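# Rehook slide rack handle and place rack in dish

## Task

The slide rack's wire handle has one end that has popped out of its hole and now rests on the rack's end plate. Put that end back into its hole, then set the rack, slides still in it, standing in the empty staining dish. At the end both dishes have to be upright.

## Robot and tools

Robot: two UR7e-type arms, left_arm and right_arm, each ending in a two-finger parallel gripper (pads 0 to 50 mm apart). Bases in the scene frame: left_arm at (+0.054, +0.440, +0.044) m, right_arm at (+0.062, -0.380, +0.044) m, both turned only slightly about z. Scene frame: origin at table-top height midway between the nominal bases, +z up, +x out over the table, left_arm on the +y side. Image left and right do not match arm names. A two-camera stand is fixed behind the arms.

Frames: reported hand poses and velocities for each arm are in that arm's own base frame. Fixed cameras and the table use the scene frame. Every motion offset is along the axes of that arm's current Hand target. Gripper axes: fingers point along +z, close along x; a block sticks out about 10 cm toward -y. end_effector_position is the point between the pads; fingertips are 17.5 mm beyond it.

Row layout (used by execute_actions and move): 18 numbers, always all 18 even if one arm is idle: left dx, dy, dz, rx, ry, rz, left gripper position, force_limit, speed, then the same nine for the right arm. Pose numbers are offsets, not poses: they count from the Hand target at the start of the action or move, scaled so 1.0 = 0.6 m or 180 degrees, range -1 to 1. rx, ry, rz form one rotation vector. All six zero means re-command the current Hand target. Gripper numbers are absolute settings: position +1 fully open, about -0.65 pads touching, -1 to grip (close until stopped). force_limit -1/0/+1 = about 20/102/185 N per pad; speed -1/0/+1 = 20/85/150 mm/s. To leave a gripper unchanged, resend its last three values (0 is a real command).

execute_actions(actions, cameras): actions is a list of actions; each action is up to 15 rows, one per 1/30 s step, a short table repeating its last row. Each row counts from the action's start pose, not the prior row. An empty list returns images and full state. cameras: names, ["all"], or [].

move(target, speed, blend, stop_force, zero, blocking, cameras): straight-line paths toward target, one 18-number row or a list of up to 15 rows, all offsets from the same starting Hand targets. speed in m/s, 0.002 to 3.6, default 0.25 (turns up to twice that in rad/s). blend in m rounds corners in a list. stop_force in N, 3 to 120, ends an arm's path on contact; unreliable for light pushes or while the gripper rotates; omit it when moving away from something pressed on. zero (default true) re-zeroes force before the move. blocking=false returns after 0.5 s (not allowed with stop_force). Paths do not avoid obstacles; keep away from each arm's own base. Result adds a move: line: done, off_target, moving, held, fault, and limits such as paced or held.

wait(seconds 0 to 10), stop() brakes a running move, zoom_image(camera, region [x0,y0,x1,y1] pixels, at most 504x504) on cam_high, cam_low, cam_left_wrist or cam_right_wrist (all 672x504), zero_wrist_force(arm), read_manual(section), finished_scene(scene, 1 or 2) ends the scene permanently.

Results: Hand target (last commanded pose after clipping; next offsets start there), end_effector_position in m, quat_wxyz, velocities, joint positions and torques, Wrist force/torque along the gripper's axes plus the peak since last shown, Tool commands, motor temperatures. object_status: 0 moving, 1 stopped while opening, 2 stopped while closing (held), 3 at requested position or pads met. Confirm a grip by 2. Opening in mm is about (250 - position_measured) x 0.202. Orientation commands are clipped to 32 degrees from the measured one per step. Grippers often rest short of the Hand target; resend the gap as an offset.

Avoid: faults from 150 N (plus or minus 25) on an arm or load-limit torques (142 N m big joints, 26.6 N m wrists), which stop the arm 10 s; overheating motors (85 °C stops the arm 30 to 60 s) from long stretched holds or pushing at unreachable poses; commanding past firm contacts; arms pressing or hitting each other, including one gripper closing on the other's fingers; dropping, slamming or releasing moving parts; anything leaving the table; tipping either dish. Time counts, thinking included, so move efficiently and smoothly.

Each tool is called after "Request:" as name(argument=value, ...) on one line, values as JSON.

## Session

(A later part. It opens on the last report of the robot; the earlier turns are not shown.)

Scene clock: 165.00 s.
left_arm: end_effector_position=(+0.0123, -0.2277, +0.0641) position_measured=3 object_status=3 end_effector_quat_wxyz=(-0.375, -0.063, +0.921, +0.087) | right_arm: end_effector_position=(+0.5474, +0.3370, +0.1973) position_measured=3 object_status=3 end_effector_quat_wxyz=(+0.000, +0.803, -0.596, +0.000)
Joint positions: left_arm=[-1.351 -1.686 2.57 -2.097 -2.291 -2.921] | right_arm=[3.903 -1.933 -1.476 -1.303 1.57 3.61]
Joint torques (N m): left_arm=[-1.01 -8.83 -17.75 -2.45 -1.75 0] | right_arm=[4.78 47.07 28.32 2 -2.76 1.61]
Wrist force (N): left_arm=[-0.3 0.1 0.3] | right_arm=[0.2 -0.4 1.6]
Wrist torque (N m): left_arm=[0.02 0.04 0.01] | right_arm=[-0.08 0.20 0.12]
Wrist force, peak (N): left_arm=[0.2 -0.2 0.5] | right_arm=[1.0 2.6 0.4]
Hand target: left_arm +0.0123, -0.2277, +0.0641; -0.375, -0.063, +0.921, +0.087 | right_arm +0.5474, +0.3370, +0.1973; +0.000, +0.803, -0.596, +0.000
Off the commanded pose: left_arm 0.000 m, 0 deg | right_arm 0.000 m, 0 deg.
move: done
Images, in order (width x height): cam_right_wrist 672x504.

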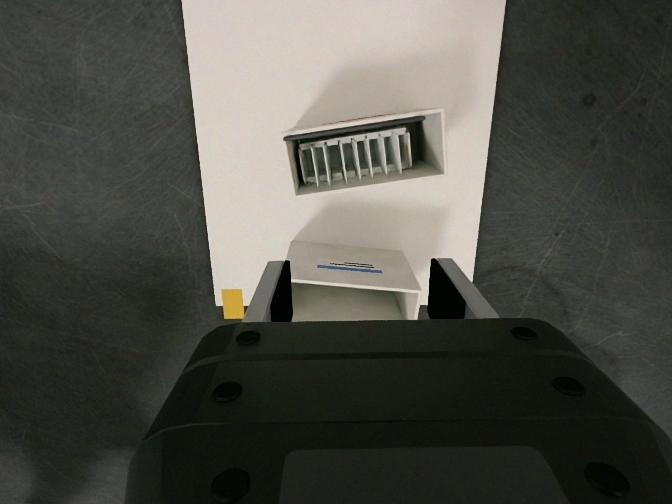

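Request:
move(target=[0,0,0,0,0,0,1,1,1,0.2168,-0.11,0,0.2453,-0.2822,-0.4887,1,1,1], speed=0.5)

Request:
move(target=[-0.4313,-0.1247,-0.7752,0.4337,-0.2727,0.0104,1,1,1,0,0,0,0,0,0,1,1,1], speed=0.4, cameras=["all"])

Scene clock: 233.60 s.
left_arm: end_effector_position=(+0.0123, -0.2277, +0.0641) position_measured=3 object_status=3 end_effector_quat_wxyz=(-0.375, -0.063, +0.921, +0.087) | right_arm: end_effector_position=(+0.6448, +0.2348, +0.1980) position_measured=3 object_status=3 end_effector_quat_wxyz=(-0.479, +0.860, +0.151, -0.094)
Joint positions: left_arm=[-1.351 -1.686 2.57 -2.097 -2.291 -2.921] | right_arm=[3.366 -2.206 -1.324 -1.409 2.575 1.322]
Joint torques (N m): left_arm=[-0.83 -8.48 -17.09 -2.32 -1.93 0.06] | right_arm=[4.2 64.49 11.27 4 -0.77 1.58]
Wrist force (N): left_arm=[0.0 0.2 0.0] | right_arm=[0.5 0.1 0.3]
Wrist torque (N m): left_arm=[0.04 0.00 0.00] | right_arm=[-0.02 -0.08 -0.25]
Wrist force, peak (N): left_arm=[-0.5 0.0 -0.1] | right_arm=[4.3 7.4 -1.5]
Hand target: left_arm +0.0123, -0.2277, +0.0641; -0.375, -0.063, +0.921, +0.087 | right_arm +0.6448, +0.2348, +0.1980; -0.479, +0.860, +0.151, -0.094 (not the last commanded pose)
Off the commanded pose: left_arm 0.000 m, 0 deg | right_arm 0.005 m, 5 deg.
move: held (right_arm; a check stopped the path); limits=held
pose unreachable (right arm): on one or more control steps of this call, first in action 0 (counted from 0), this arm could not follow its commanded pose, so it was not sent that pose on those steps. It may still have moved: this result reports where it is.
cause: moving toward the commanded pose would bring two parts of the arm too close to each other (its gripper and another part of the arm, with joints 4 (wrist 1) to 6 (wrist 3) between them, 6 mm apart when it was first held).

Scene clock: 236.20 s.
left_arm: end_effector_position=(+0.5263, -0.3066, +0.2002) position_measured=3 object_status=3 end_effector_quat_wxyz=(+0.130, -0.225, +0.836, -0.483) | right_arm: end_effector_position=(+0.6448, +0.2348, +0.1980) position_measured=3 object_status=3 end_effector_quat_wxyz=(-0.479, +0.860, +0.151, -0.094)
Joint positions: left_arm=[-0.582 -1.263 2.225 -3.531 -1.967 -2.898] | right_arm=[3.366 -2.206 -1.324 -1.409 2.575 1.322]
Joint torques (N m): left_arm=[-10.45 -25.14 -19.22 -5.38 -1.82 2.57] | right_arm=[5.41 49.37 33.35 2.5 -1.04 -1.26]
Wrist force (N): left_arm=[-1.0 -1.8 -1.2] | right_arm=[0.4 0.3 0.6]
Wrist torque (N m): left_arm=[-0.56 0.30 -0.31] | right_arm=[0.01 -0.07 -0.25]
Wrist force, peak (N): left_arm=[-2.3 -2.3 -0.4] | right_arm=[1.1 0.5 0.7]
Hand target: left_arm +0.5263, -0.3067, +0.2002; +0.130, -0.225, +0.836, -0.483 | right_arm +0.6448, +0.2348, +0.1980; -0.479, +0.860, +0.151, -0.094
Off the commanded pose: left_arm 0.000 m, 0 deg | right_arm 0.000 m, 0 deg.
move: done

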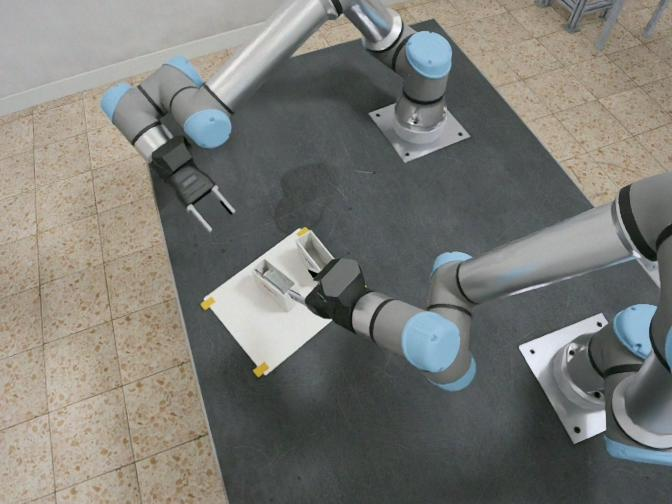

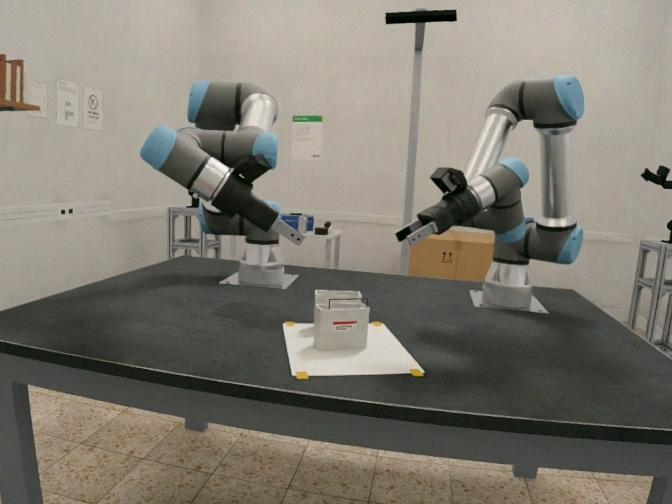

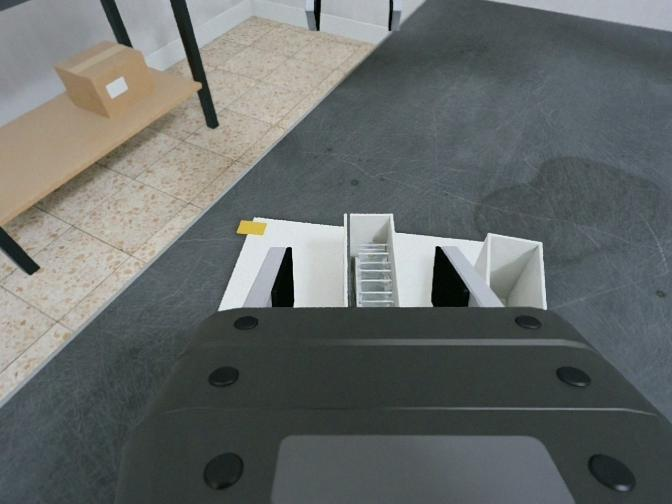

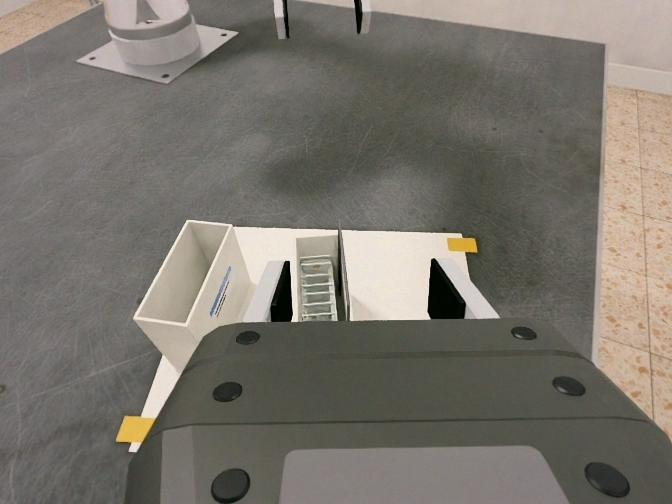

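Request:
move(target=[0,0.13,0.108,0,0,0,1,1,1,0.001,0.1037,0.1275,-0.0745,-0.0151,-0.0189,1,1,1], speed=0.2, cameras=["cam_left_wrist","cam_right_wrist","cam_low"])

Request:
zoom_image(camera="cam_left_wrist", region=[270, 160, 450, 320])

Request:
zoom_image(camera="cam_right_wrist", region=[260, 160, 440, 320])

Scene clock: 254.83 s.
left_arm: end_effector_position=(+0.5349, -0.3216, +0.1004) position_measured=3 object_status=3 end_effector_quat_wxyz=(+0.130, -0.225, +0.836, -0.483) | right_arm: end_effector_position=(+0.6325, +0.2650, +0.1049) position_measured=3 object_status=3 end_effector_quat_wxyz=(-0.374, +0.902, +0.198, -0.082)
Joint positions: left_arm=[-0.601 -0.981 2.213 -3.806 -1.952 -2.908] | right_arm=[3.467 -2.243 -1.424 -1.15 2.352 1.421]
Joint torques (N m): left_arm=[6.84 -27.83 -5.59 -4.3 -2.06 -0.48] | right_arm=[-2.67 64.09 35.09 3.01 2.47 -1.47]
Wrist force (N): left_arm=[-0.9 -1.4 -1.2] | right_arm=[1.0 0.6 0.6]
Wrist torque (N m): left_arm=[-0.49 0.33 -0.23] | right_arm=[0.16 -0.11 -0.10]
Wrist force, peak (N): left_arm=[-0.8 -4.1 -2.9] | right_arm=[0.9 0.9 2.4]
Hand target: left_arm +0.5349, -0.3216, +0.1003; +0.130, -0.225, +0.836, -0.483 | right_arm +0.6325, +0.2650, +0.1050; -0.374, +0.902, +0.198, -0.081
Off the commanded pose: left_arm 0.000 m, 0 deg | right_arm 0.000 m, 0 deg.
move: done
Images, in order (width x height): cam_low 672x504, cam_left_wrist 672x504, cam_right_wrist 672x504.

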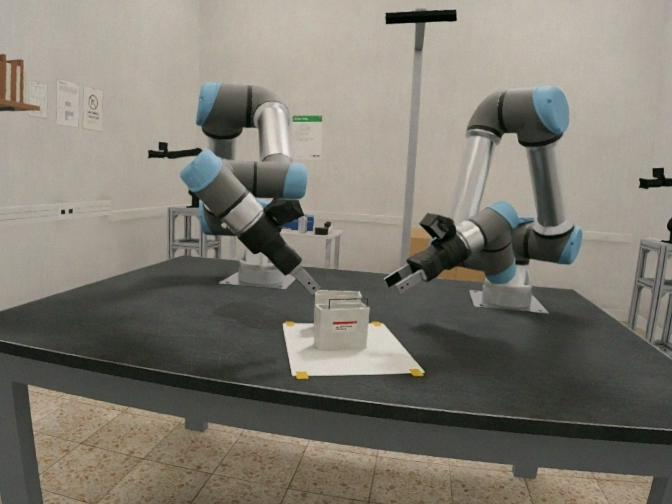

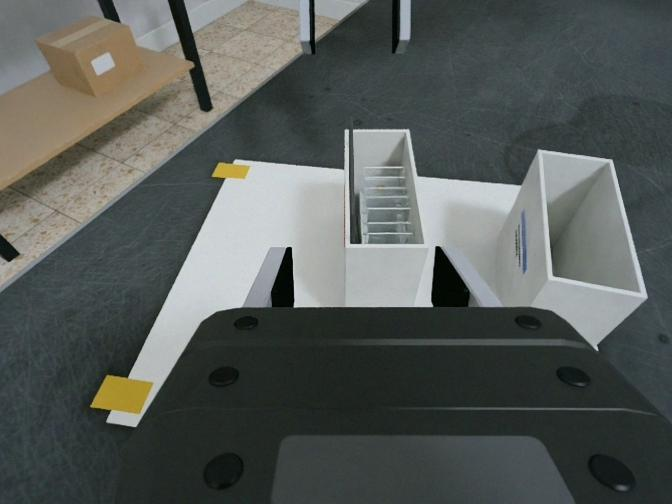

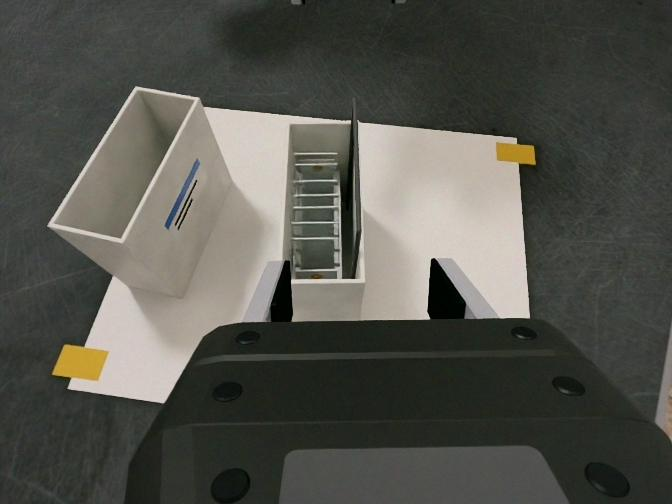

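Scaled by 2.800 from the camera's 672x504 image, which has a finer 960x720 frame.

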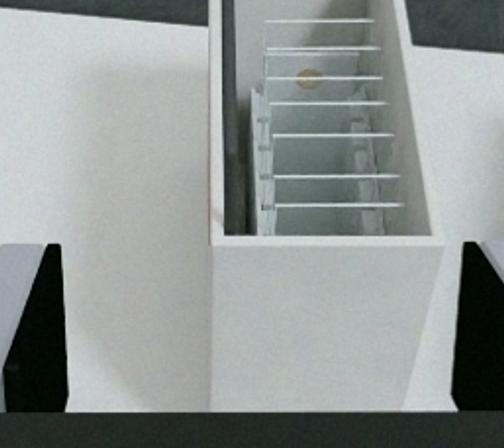

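Scaled by 2.800 from the camera's 672x504 image, which has a finer 960x720 frame.

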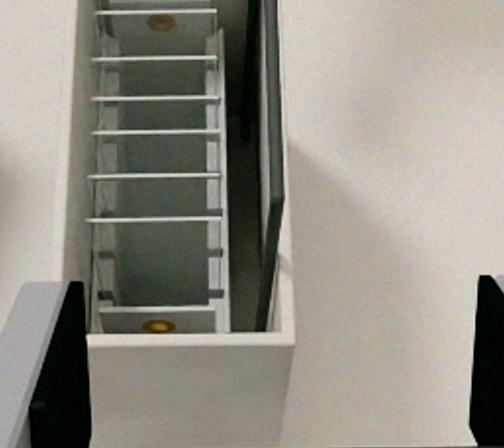

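Request:
move(target=[-0.002,-0.0173,0.1247,0,0,0,1,-0.6,-1,0.01,-0.0083,0.1097,0,0,0,1,-0.6,-1], speed=0.06, stop_force=6, cameras=["cam_left_wrist","cam_right_wrist","cam_low","cam_high"])

Request:
zoom_image(camera="cam_left_wrist", region=[270, 160, 450, 320])

Request:
zoom_image(camera="cam_right_wrist", region=[260, 160, 440, 320])

Request:
zoom_image(camera="cam_low", region=[290, 250, 400, 350])

Scene clock: 275.07 s.
left_arm: end_effector_position=(+0.5712, -0.3815, +0.0719) position_measured=3 object_status=3 end_effector_quat_wxyz=(+0.130, -0.225, +0.836, -0.483) | right_arm: end_effector_position=(+0.6171, +0.3131, +0.0620) position_measured=3 object_status=3 end_effector_quat_wxyz=(-0.374, +0.902, +0.198, -0.081)
Joint positions: left_arm=[-0.661 -0.849 2.045 -3.782 -1.901 -2.943] | right_arm=[3.539 -2.293 -1.484 -0.967 2.357 1.523]
Joint torques (N m): left_arm=[8.4 -50.59 -6.36 -5.23 -1.9 2.64] | right_arm=[-7.15 65.45 33.09 1.96 2.2 -1.53]
Wrist force (N): left_arm=[-1.0 -1.8 -0.8] | right_arm=[0.9 0.6 0.6]
Wrist torque (N m): left_arm=[-0.62 0.30 -0.25] | right_arm=[0.10 -0.01 -0.17]
Wrist force, peak (N): left_arm=[-1.0 -1.4 -2.3] | right_arm=[0.9 0.3 1.6]
Hand target: left_arm +0.5712, -0.3815, +0.0719; +0.130, -0.225, +0.836, -0.483 | right_arm +0.6171, +0.3131, +0.0620; -0.374, +0.902, +0.198, -0.081
Off the commanded pose: left_arm 0.000 m, 0 deg | right_arm 0.000 m, 0 deg.
move: done

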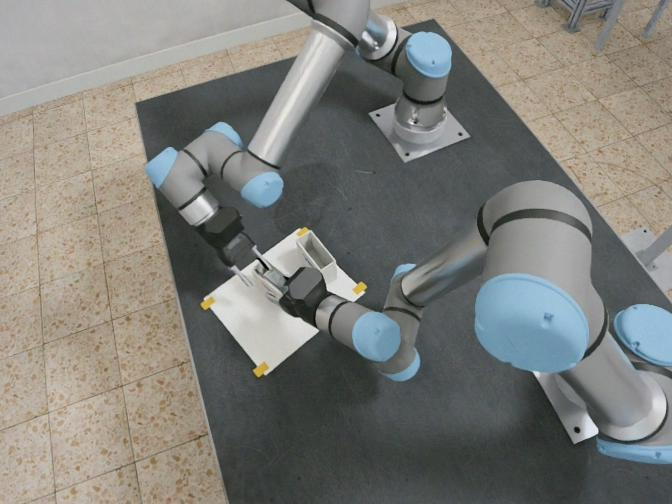

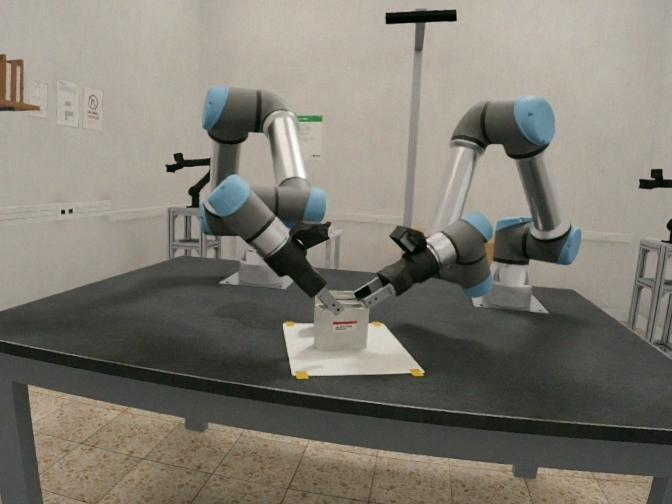

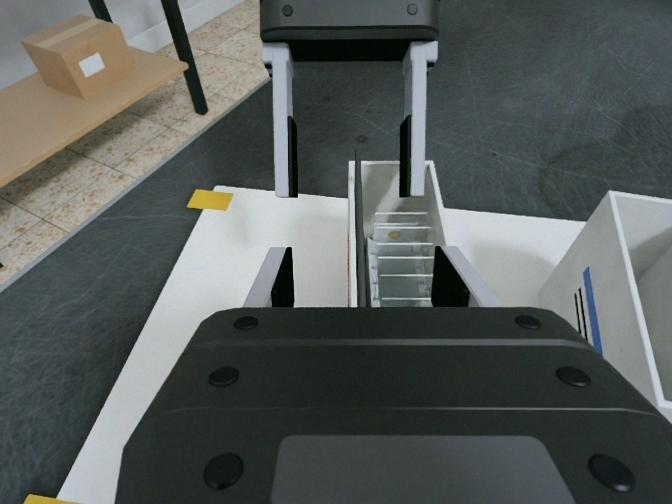

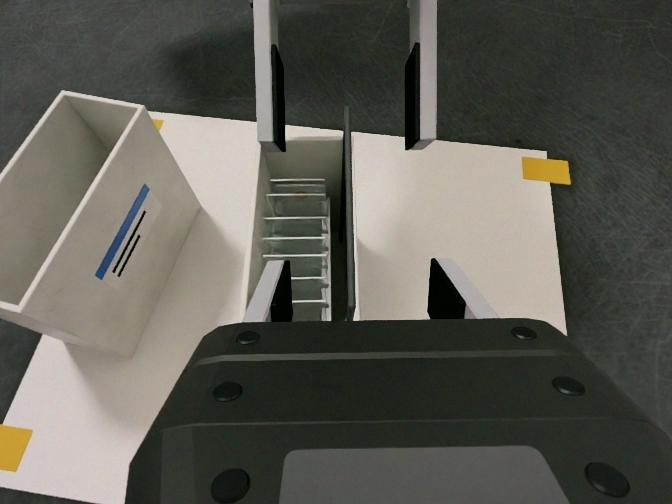

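Scaled by 2.800 from the camera's 672x504 image, which has a finer 960x720 frame.

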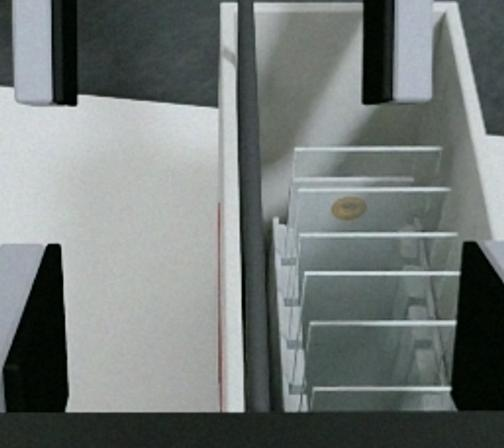

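Scaled by 2.800 from the camera's 672x504 image, which has a finer 960x720 frame.

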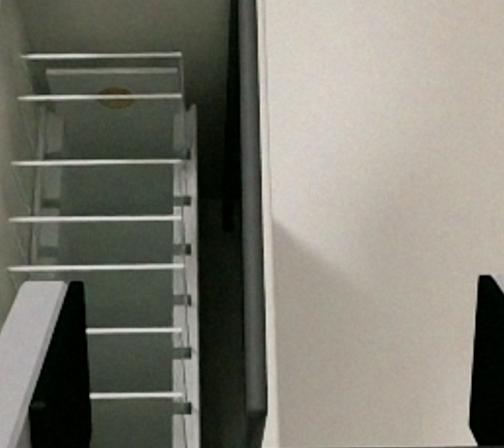

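Scaled by 4.582 from the camera's 672x504 image, which has a finer 960x720 frame.

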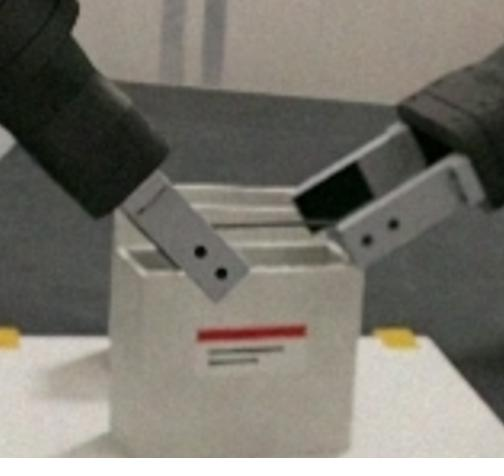

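Request:
execute_actions(actions=[[[0,0,0,0,0,0,-1,-0.6,-1,0,0,0,0,0,0,-1,-0.6,-1]],[[0,0,0,0,0,0,-1,-0.6,-1,0,0,0,0,0,0,-1,-0.6,-1]],[[0,0,0,0,0,0,-1,-0.6,-1,0,0,0,0,0,0,-1,-0.6,-1]],[[0,0,0,0,0,0,-1,-0.6,-1,0,0,0,0,0,0,-1,-0.6,-1]],[[0,0,0,0,0,0,-1,-0.6,-1,0,0,0,0,0,0,-1,-0.6,-1]]], cameras=["cam_left_wrist","cam_right_wrist"])

Request:
zoom_image(camera="cam_left_wrist", region=[270, 160, 450, 320])

Request:
zoom_image(camera="cam_right_wrist", region=[260, 160, 440, 320])

Scene clock: 286.03 s.
left_arm: end_effector_position=(+0.5712, -0.3815, +0.0720) position_measured=241 object_status=2 end_effector_quat_wxyz=(+0.130, -0.225, +0.836, -0.483) | right_arm: end_effector_position=(+0.6171, +0.3131, +0.0620) position_measured=238 object_status=2 end_effector_quat_wxyz=(-0.374, +0.902, +0.198, -0.081)
Joint positions: left_arm=[-0.661 -0.849 2.045 -3.782 -1.901 -2.943] | right_arm=[3.539 -2.293 -1.484 -0.967 2.357 1.523]
Joint torques (N m): left_arm=[2.1 -49.62 -6.63 -5.09 -0.95 2.67] | right_arm=[-7.72 61.48 30.17 2.98 -0.35 -1.38]
Wrist force (N): left_arm=[-5.9 -3.0 2.6] | right_arm=[-4.7 -4.5 1.4]
Wrist torque (N m): left_arm=[-0.62 -0.30 -0.72] | right_arm=[-0.11 0.32 -0.20]
Wrist force, peak (N): left_arm=[-6.4 -2.4 3.0] | right_arm=[-4.7 -4.5 1.4]
Hand target: left_arm +0.5712, -0.3815, +0.0719; +0.130, -0.225, +0.836, -0.483 | right_arm +0.6171, +0.3131, +0.0620; -0.374, +0.902, +0.198, -0.081
Off the commanded pose: left_arm 0.000 m, 0 deg | right_arm 0.000 m, 0 deg.
Step readings (end_effector_position of left_arm | right_arm):
0: (+0.5712, -0.3815, +0.0719) | (+0.6171, +0.3131, +0.0620)
1: (+0.5712, -0.3815, +0.0719) | (+0.6171, +0.3131, +0.0620)
2: (+0.5712, -0.3815, +0.0719) | (+0.6171, +0.3131, +0.0620)
4: (+0.5712, -0.3815, +0.0719) | (+0.6171, +0.3131, +0.0620)
8: (+0.5712, -0.3815, +0.0719) | (+0.6171, +0.3131, +0.0620)
15: (+0.5712, -0.3815, +0.0719) | (+0.6171, +0.3131, +0.0620)
16: (+0.5712, -0.3815, +0.0719) | (+0.6171, +0.3131, +0.0620)
17: (+0.5712, -0.3815, +0.0719) | (+0.6171, +0.3131, +0.0620)
19: (+0.5712, -0.3815, +0.0719) | (+0.6171, +0.3131, +0.0620)
23: (+0.5712, -0.3815, +0.0719) | (+0.6171, +0.3131, +0.0620)
30: (+0.5712, -0.3815, +0.0719) | (+0.6171, +0.3131, +0.0620)
31: (+0.5712, -0.3815, +0.0719) | (+0.6171, +0.3131, +0.0620)
32: (+0.5712, -0.3815, +0.0719) | (+0.6171, +0.3131, +0.0620)
34: (+0.5712, -0.3815, +0.0719) | (+0.6171, +0.3131, +0.0620)
38: (+0.5712, -0.3815, +0.0719) | (+0.6171, +0.3131, +0.0620)
45: (+0.5712, -0.3815, +0.0719) | (+0.6171, +0.3131, +0.0620)
46: (+0.5712, -0.3815, +0.0719) | (+0.6171, +0.3131, +0.0620)
47: (+0.5712, -0.3815, +0.0719) | (+0.6171, +0.3131, +0.0620)
49: (+0.5712, -0.3815, +0.0719) | (+0.6171, +0.3131, +0.0620)
53: (+0.5712, -0.3815, +0.0719) | (+0.6171, +0.3131, +0.0620)
60: (+0.5712, -0.3815, +0.0719) | (+0.6171, +0.3131, +0.0620)
61: (+0.5712, -0.3815, +0.0719) | (+0.6171, +0.3131, +0.0620)
62: (+0.5712, -0.3815, +0.0719) | (+0.6171, +0.3131, +0.0620)
64: (+0.5712, -0.3815, +0.0719) | (+0.6171, +0.3131, +0.0620)
68: (+0.5712, -0.3815, +0.0719) | (+0.6171, +0.3131, +0.0620)
75: (+0.5712, -0.3815, +0.0720) | (+0.6171, +0.3131, +0.0620)
Images, in order (width x height): cam_left_wrist 672x504, cam_right_wrist 672x504.

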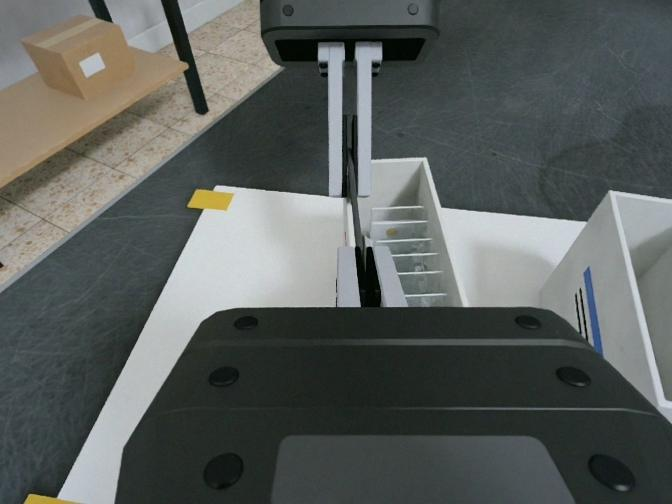

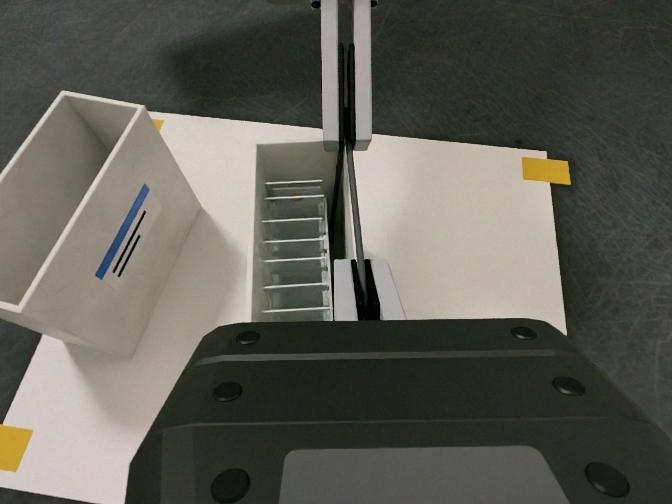

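Scaled by 2.800 from the camera's 672x504 image, which has a finer 960x720 frame.

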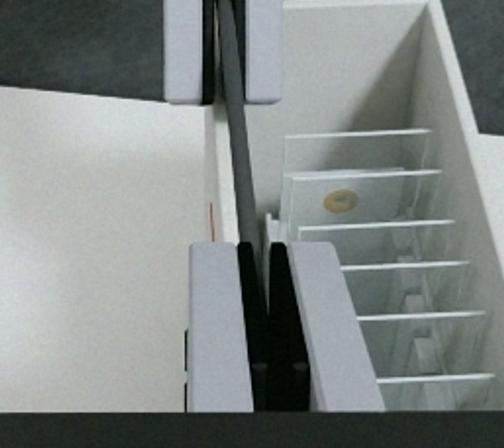

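Scaled by 2.800 from the camera's 672x504 image, which has a finer 960x720 frame.

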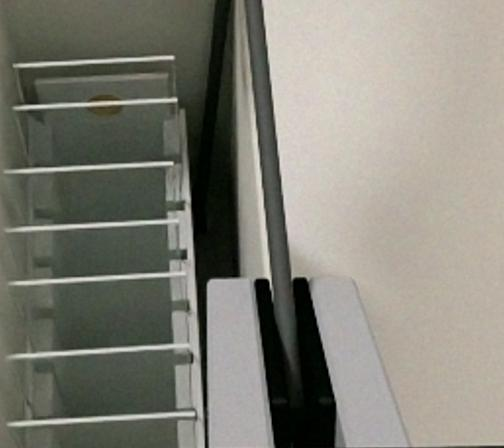

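Request:
move(target=[-0.0033,-0.0866,-0.05,0,0,0,-1,-0.6,-1,-0.005,-0.0707,-0.0707,0,0,0,-1,-0.6,-1], speed=0.06, cameras=["cam_left_wrist","cam_right_wrist","cam_low"])

Request:
zoom_image(camera="cam_left_wrist", region=[270, 160, 450, 320])

Request:
zoom_image(camera="cam_right_wrist", region=[260, 160, 440, 320])

Request:
zoom_image(camera="cam_low", region=[290, 230, 400, 340])

Scene clock: 295.87 s.
left_arm: end_effector_position=(+0.5728, -0.3805, +0.1321) position_measured=241 object_status=2 end_effector_quat_wxyz=(+0.130, -0.225, +0.836, -0.483) end_effector_velocity=(+0.000, +0.000, -0.002) end_effector_angular_velocity=(-0.002, +0.000, -0.001) | right_arm: end_effector_position=(+0.6144, +0.3118, +0.1222) position_measured=238 object_status=2 end_effector_quat_wxyz=(-0.374, +0.902, +0.198, -0.081)
Joint positions: left_arm=[-0.657 -0.992 2.049 -3.642 -1.904 -2.94] | right_arm=[3.539 -2.209 -1.453 -1.082 2.357 1.522]
Joint velocities: left_arm=[0.001 0.004 0 -0.005 -0.002 0] | right_arm=[within noise]
Joint torques (N m): left_arm=[8.77 -24.55 -22.09 -5.27 0 2.74] | right_arm=[-5.97 43.32 12.4 3.87 -0.11 -1.64]
Wrist force (N): left_arm=[2.5 -0.2 -2.1] | right_arm=[4.1 3.0 1.0]
Wrist torque (N m): left_arm=[-0.54 0.29 -0.51] | right_arm=[0.17 0.30 0.03]
Wrist force, peak (N): left_arm=[-6.4 -2.9 2.6] | right_arm=[-4.9 -4.3 2.1]
Hand target: left_arm +0.5728, -0.3804, +0.1319; +0.130, -0.225, +0.836, -0.483 | right_arm +0.6143, +0.3117, +0.1220; -0.374, +0.902, +0.198, -0.081
Off the commanded pose: left_arm 0.000 m, 0 deg | right_arm 0.000 m, 0 deg.
move: done
Images, in order (width x height): cam_low 672x504, cam_left_wrist 672x504, cam_right_wrist 672x504.

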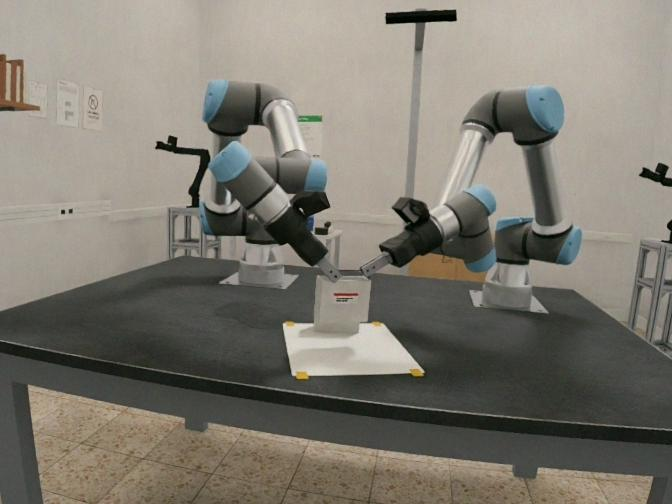

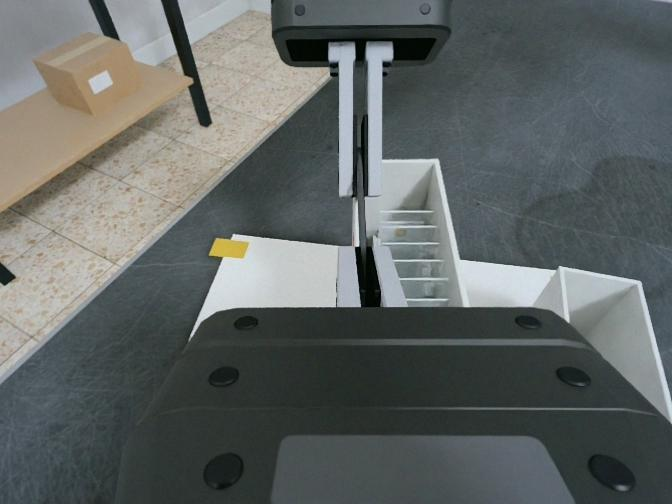

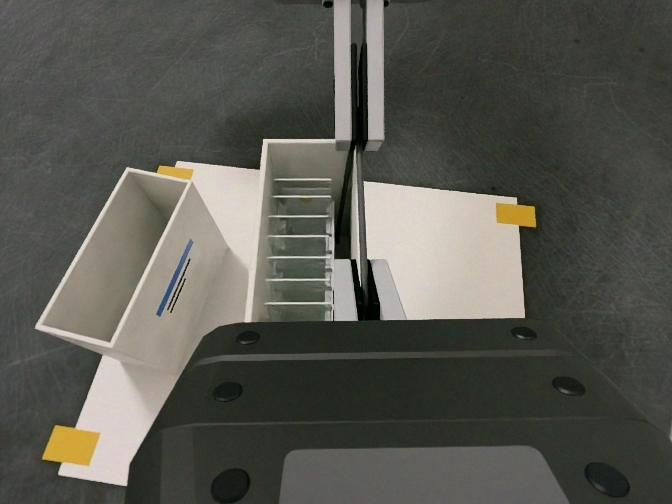

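Scaled by 2.800 from the camera's 672x504 image, which has a finer 960x720 frame.

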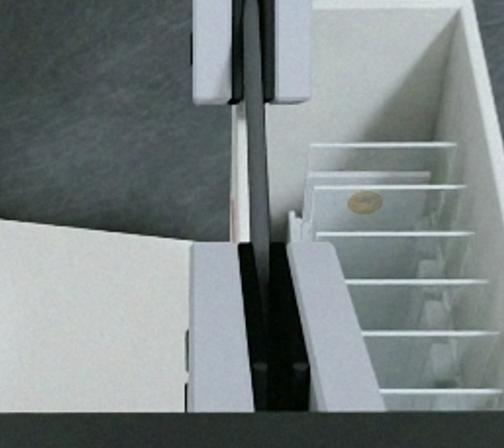

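Scaled by 2.800 from the camera's 672x504 image, which has a finer 960x720 frame.

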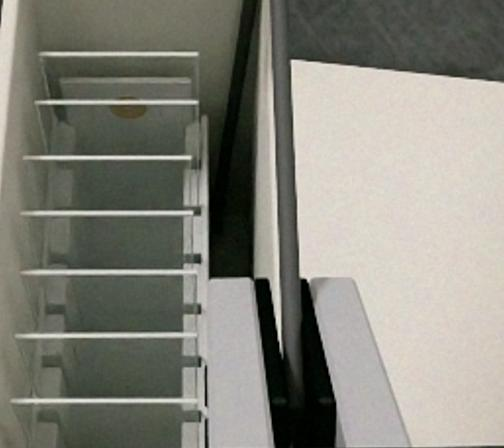

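Scaled by 4.582 from the camera's 672x504 image, which has a finer 960x720 frame.

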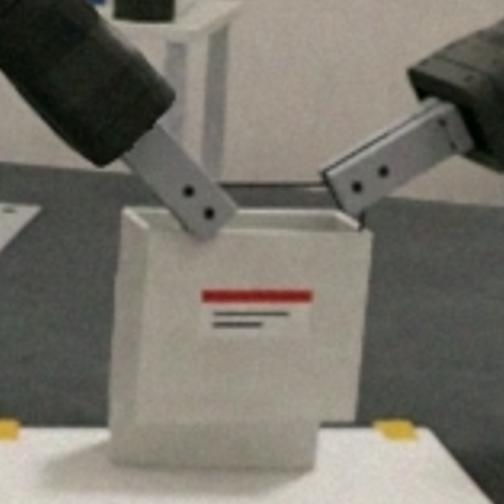

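Request:
move(target=[0,0.0866,0.05,0,0,0,-1,-0.6,-1,0,0.0707,0.0707,0,0,0,-1,-0.6,-1], speed=0.05)

Request:
move(target=[0,0,0,0,0,0,-0.4,-0.6,-1,0,0,0,0,0,0,-0.4,-0.6,-1])

Request:
move(target=[0,-0.0173,-0.01,0,0,0,-0.4,-0.6,-1,0,-0.014,-0.014,0,0,0,-0.4,-0.6,-1], speed=0.05, cameras=["cam_left_wrist","cam_right_wrist","cam_low"])

Request:
zoom_image(camera="cam_left_wrist", region=[270, 160, 450, 320])

Request:
zoom_image(camera="cam_right_wrist", region=[260, 160, 440, 320])

Request:
zoom_image(camera="cam_low", region=[290, 230, 400, 360])

Scene clock: 306.33 s.
left_arm: end_effector_position=(+0.5729, -0.3805, +0.0718) position_measured=241 object_status=2 end_effector_quat_wxyz=(+0.130, -0.225, +0.836, -0.483) end_effector_velocity=(+0.000, -0.001, +0.003) end_effector_angular_velocity=(+0.001, -0.002, +0.000) | right_arm: end_effector_position=(+0.6143, +0.3118, +0.0618) position_measured=238 object_status=2 end_effector_quat_wxyz=(-0.374, +0.902, +0.198, -0.081)
Joint positions: left_arm=[-0.657 -0.848 2.042 -3.779 -1.904 -2.94] | right_arm=[3.539 -2.288 -1.495 -0.962 2.357 1.523]
Joint velocities: left_arm=[-0.001 -0.006 0 0.005 0.001 0.001] | right_arm=[within noise]
Joint torques (N m): left_arm=[-6.77 -49.1 -11.62 -2.58 1.24 1.11] | right_arm=[4.52 60.06 18.53 -0.18 -0.34 1.52]
Wrist force (N): left_arm=[3.2 -0.2 -4.9] | right_arm=[5.1 -0.6 -7.3]
Wrist torque (N m): left_arm=[-0.63 0.37 -0.51] | right_arm=[0.03 0.33 0.02]
Wrist force, peak (N): left_arm=[0.7 -5.2 -9.1] | right_arm=[2.0 -7.0 -14.3]
Hand target: left_arm +0.5729, -0.3805, +0.0719; +0.130, -0.225, +0.836, -0.483 | right_arm +0.6144, +0.3118, +0.0620; -0.374, +0.902, +0.198, -0.081
Off the commanded pose: left_arm 0.000 m, 0 deg | right_arm 0.000 m, 0 deg.
move: done

Scene clock: 306.83 s.
left_arm: end_effector_position=(+0.5729, -0.3805, +0.0719) position_measured=212 object_status=0 end_effector_quat_wxyz=(+0.130, -0.225, +0.836, -0.483) | right_arm: end_effector_position=(+0.6143, +0.3118, +0.0619) position_measured=212 object_status=3 end_effector_quat_wxyz=(-0.374, +0.902, +0.198, -0.081)
Joint positions: left_arm=[-0.657 -0.848 2.042 -3.779 -1.904 -2.94] | right_arm=[3.539 -2.288 -1.495 -0.963 2.357 1.523]
Joint torques (N m): left_arm=[-7.15 -49.92 -5.72 -5.08 -0.13 0.64] | right_arm=[5.54 64.29 33.47 3.88 -0.16 1.75]
Wrist force (N): left_arm=[-0.8 -1.5 -0.9] | right_arm=[0.6 0.3 0.7]
Wrist torque (N m): left_arm=[-0.58 0.27 -0.38] | right_arm=[0.07 0.04 -0.13]
Wrist force, peak (N): left_arm=[1.9 0.0 -3.0] | right_arm=[3.3 -1.7 -6.8]
Hand target: left_arm +0.5729, -0.3805, +0.0719; +0.130, -0.225, +0.836, -0.483 | right_arm +0.6144, +0.3118, +0.0620; -0.374, +0.902, +0.198, -0.081
Off the commanded pose: left_arm 0.000 m, 0 deg | right_arm 0.000 m, 0 deg.
move: done

Scene clock: 307.57 s.
left_arm: end_effector_position=(+0.5729, -0.3805, +0.0841) position_measured=212 object_status=3 end_effector_quat_wxyz=(+0.130, -0.225, +0.836, -0.483) | right_arm: end_effector_position=(+0.6144, +0.3118, +0.0741) position_measured=212 object_status=3 end_effector_quat_wxyz=(-0.374, +0.902, +0.198, -0.081)
Joint positions: left_arm=[-0.657 -0.878 2.045 -3.752 -1.904 -2.94] | right_arm=[3.539 -2.271 -1.488 -0.986 2.357 1.523]
Joint torques (N m): left_arm=[-6.6 -25.39 -10 -5.38 -1.71 -0.42] | right_arm=[3.14 44.28 25.72 4.43 0.33 0.1]
Wrist force (N): left_arm=[-0.7 -1.0 -0.7] | right_arm=[0.6 0.1 0.3]
Wrist torque (N m): left_arm=[-0.50 0.26 -0.38] | right_arm=[0.04 0.05 -0.10]
Wrist force, peak (N): left_arm=[-0.5 -2.3 -1.2] | right_arm=[1.1 0.8 1.1]
Hand target: left_arm +0.5729, -0.3805, +0.0839; +0.130, -0.225, +0.836, -0.483 | right_arm +0.6144, +0.3118, +0.0739; -0.374, +0.902, +0.198, -0.081
Off the commanded pose: left_arm 0.000 m, 0 deg | right_arm 0.000 m, 0 deg.
move: done
Images, in order (width x height): cam_low 672x504, cam_left_wrist 672x504, cam_right_wrist 672x504.

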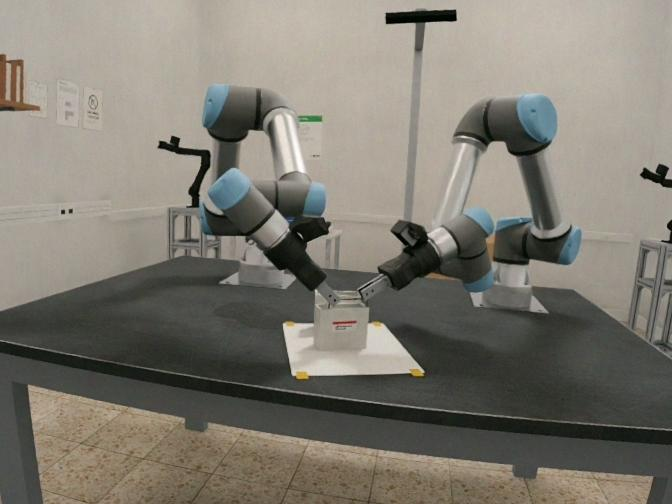

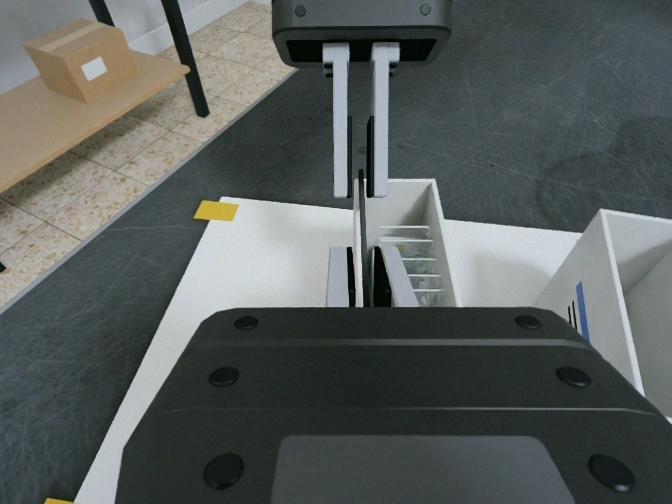

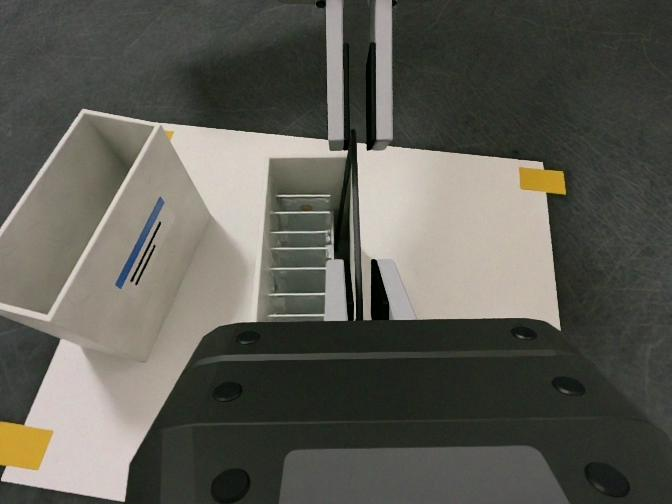

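Scaled by 2.800 from the camera's 672x504 image, which has a finer 960x720 frame.

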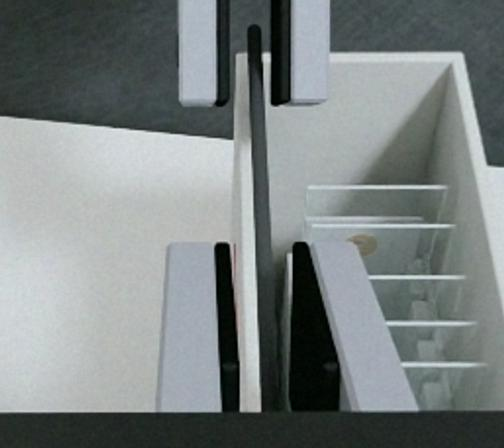

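Scaled by 2.800 from the camera's 672x504 image, which has a finer 960x720 frame.

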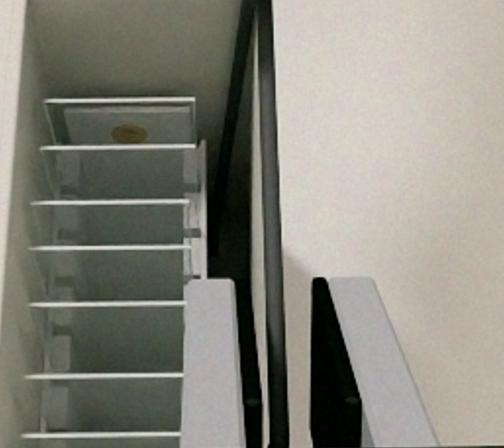

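Scaled by 3.877 from the camera's 672x504 image, which has a finer 960x720 frame.

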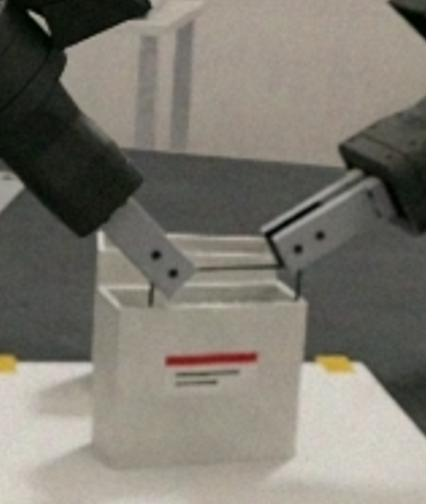

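Request:
move(target=[0,0,0,0,0,0,-1,-0.6,-1,0,0,0,0,0,0,-1,-0.6,-1])

Request:
move(target=[0,-0.0577,-0.0333,0,0,0,-1,-0.6,-1,0,-0.0471,-0.0471,0,0,0,-1,-0.6,-1], speed=0.06, cameras=["cam_left_wrist","cam_right_wrist","cam_low"])

Request:
zoom_image(camera="cam_low", region=[290, 230, 400, 360])

Scene clock: 313.70 s.
left_arm: end_effector_position=(+0.5728, -0.3805, +0.0840) position_measured=251 object_status=0 end_effector_quat_wxyz=(+0.130, -0.225, +0.836, -0.483) | right_arm: end_effector_position=(+0.6144, +0.3118, +0.0739) position_measured=242 object_status=2 end_effector_quat_wxyz=(-0.374, +0.902, +0.198, -0.081)
Joint positions: left_arm=[-0.657 -0.878 2.045 -3.753 -1.904 -2.94] | right_arm=[3.539 -2.271 -1.489 -0.986 2.357 1.523]
Joint torques (N m): left_arm=[0.92 -25.23 -19.1 -0.91 1.65 -2.05] | right_arm=[-5.8 43.81 8.8 2.36 2.84 -1.24]
Wrist force (N): left_arm=[4.2 -8.1 -6.8] | right_arm=[4.2 0.7 -1.7]
Wrist torque (N m): left_arm=[-0.62 0.43 -0.43] | right_arm=[0.07 0.20 0.22]
Wrist force, peak (N): left_arm=[4.4 -8.1 -7.0] | right_arm=[4.4 0.9 -1.7]
Hand target: left_arm +0.5729, -0.3805, +0.0839; +0.130, -0.225, +0.836, -0.483 | right_arm +0.6144, +0.3118, +0.0739; -0.374, +0.902, +0.198, -0.081
Off the commanded pose: left_arm 0.000 m, 0 deg | right_arm 0.000 m, 0 deg.
move: done

Scene clock: 314.67 s.
left_arm: end_effector_position=(+0.5728, -0.3804, +0.1240) position_measured=251 object_status=3 end_effector_quat_wxyz=(+0.130, -0.225, +0.836, -0.483) end_effector_velocity=(+0.000, -0.001, -0.001) end_effector_angular_velocity=(-0.002, -0.002, -0.002) | right_arm: end_effector_position=(+0.6144, +0.3118, +0.1141) position_measured=243 object_status=2 end_effector_quat_wxyz=(-0.374, +0.902, +0.198, -0.081)
Joint positions: left_arm=[-0.657 -0.973 2.049 -3.661 -1.904 -2.941] | right_arm=[3.539 -2.219 -1.46 -1.066 2.357 1.523]
Joint velocities: left_arm=[-0.001 0.004 0 -0.006 -0.001 0.001] | right_arm=[within noise]
Joint torques (N m): left_arm=[3.82 -22.8 -20.11 -4.57 -1.26 -1.17] | right_arm=[-6.81 46.93 12.33 5.42 3.75 -1.39]
Wrist force (N): left_arm=[-0.8 -4.3 -2.1] | right_arm=[0.2 2.5 3.4]
Wrist torque (N m): left_arm=[-0.50 0.26 -0.37] | right_arm=[-0.03 -0.06 -0.10]
Wrist force, peak (N): left_arm=[5.0 -11.0 -6.6] | right_arm=[4.8 4.1 3.8]
Hand target: left_arm +0.5728, -0.3804, +0.1239; +0.130, -0.225, +0.836, -0.483 | right_arm +0.6143, +0.3118, +0.1138; -0.374, +0.902, +0.198, -0.081
Off the commanded pose: left_arm 0.000 m, 0 deg | right_arm 0.000 m, 0 deg.
move: done
Images, in order (width x height): cam_low 672x504, cam_left_wrist 672x504, cam_right_wrist 672x504.

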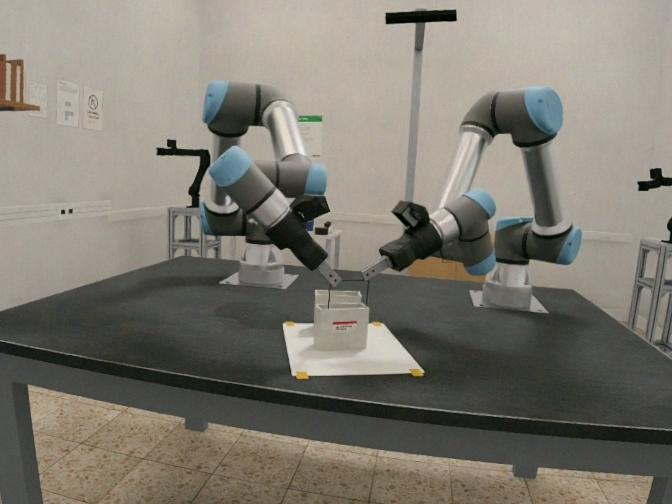

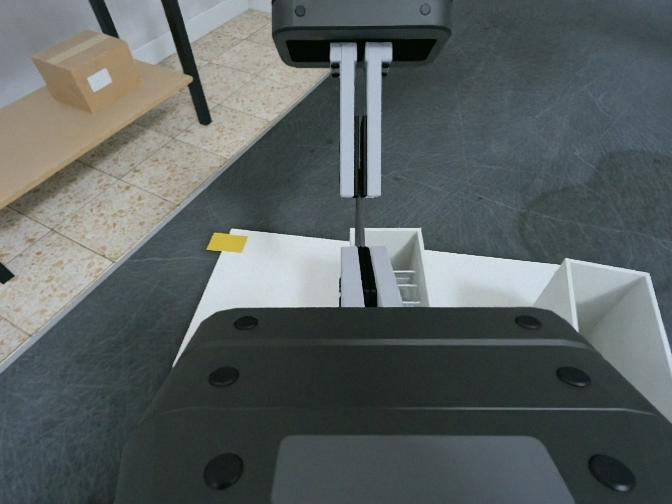

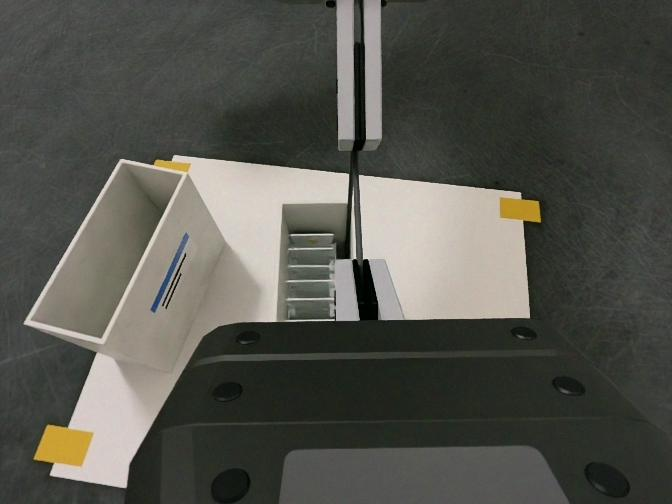

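Scaled by 3.877 from the camera's 672x504 image, which has a finer 960x720 frame.

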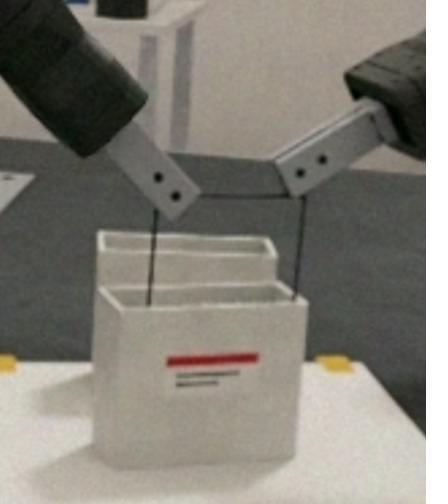

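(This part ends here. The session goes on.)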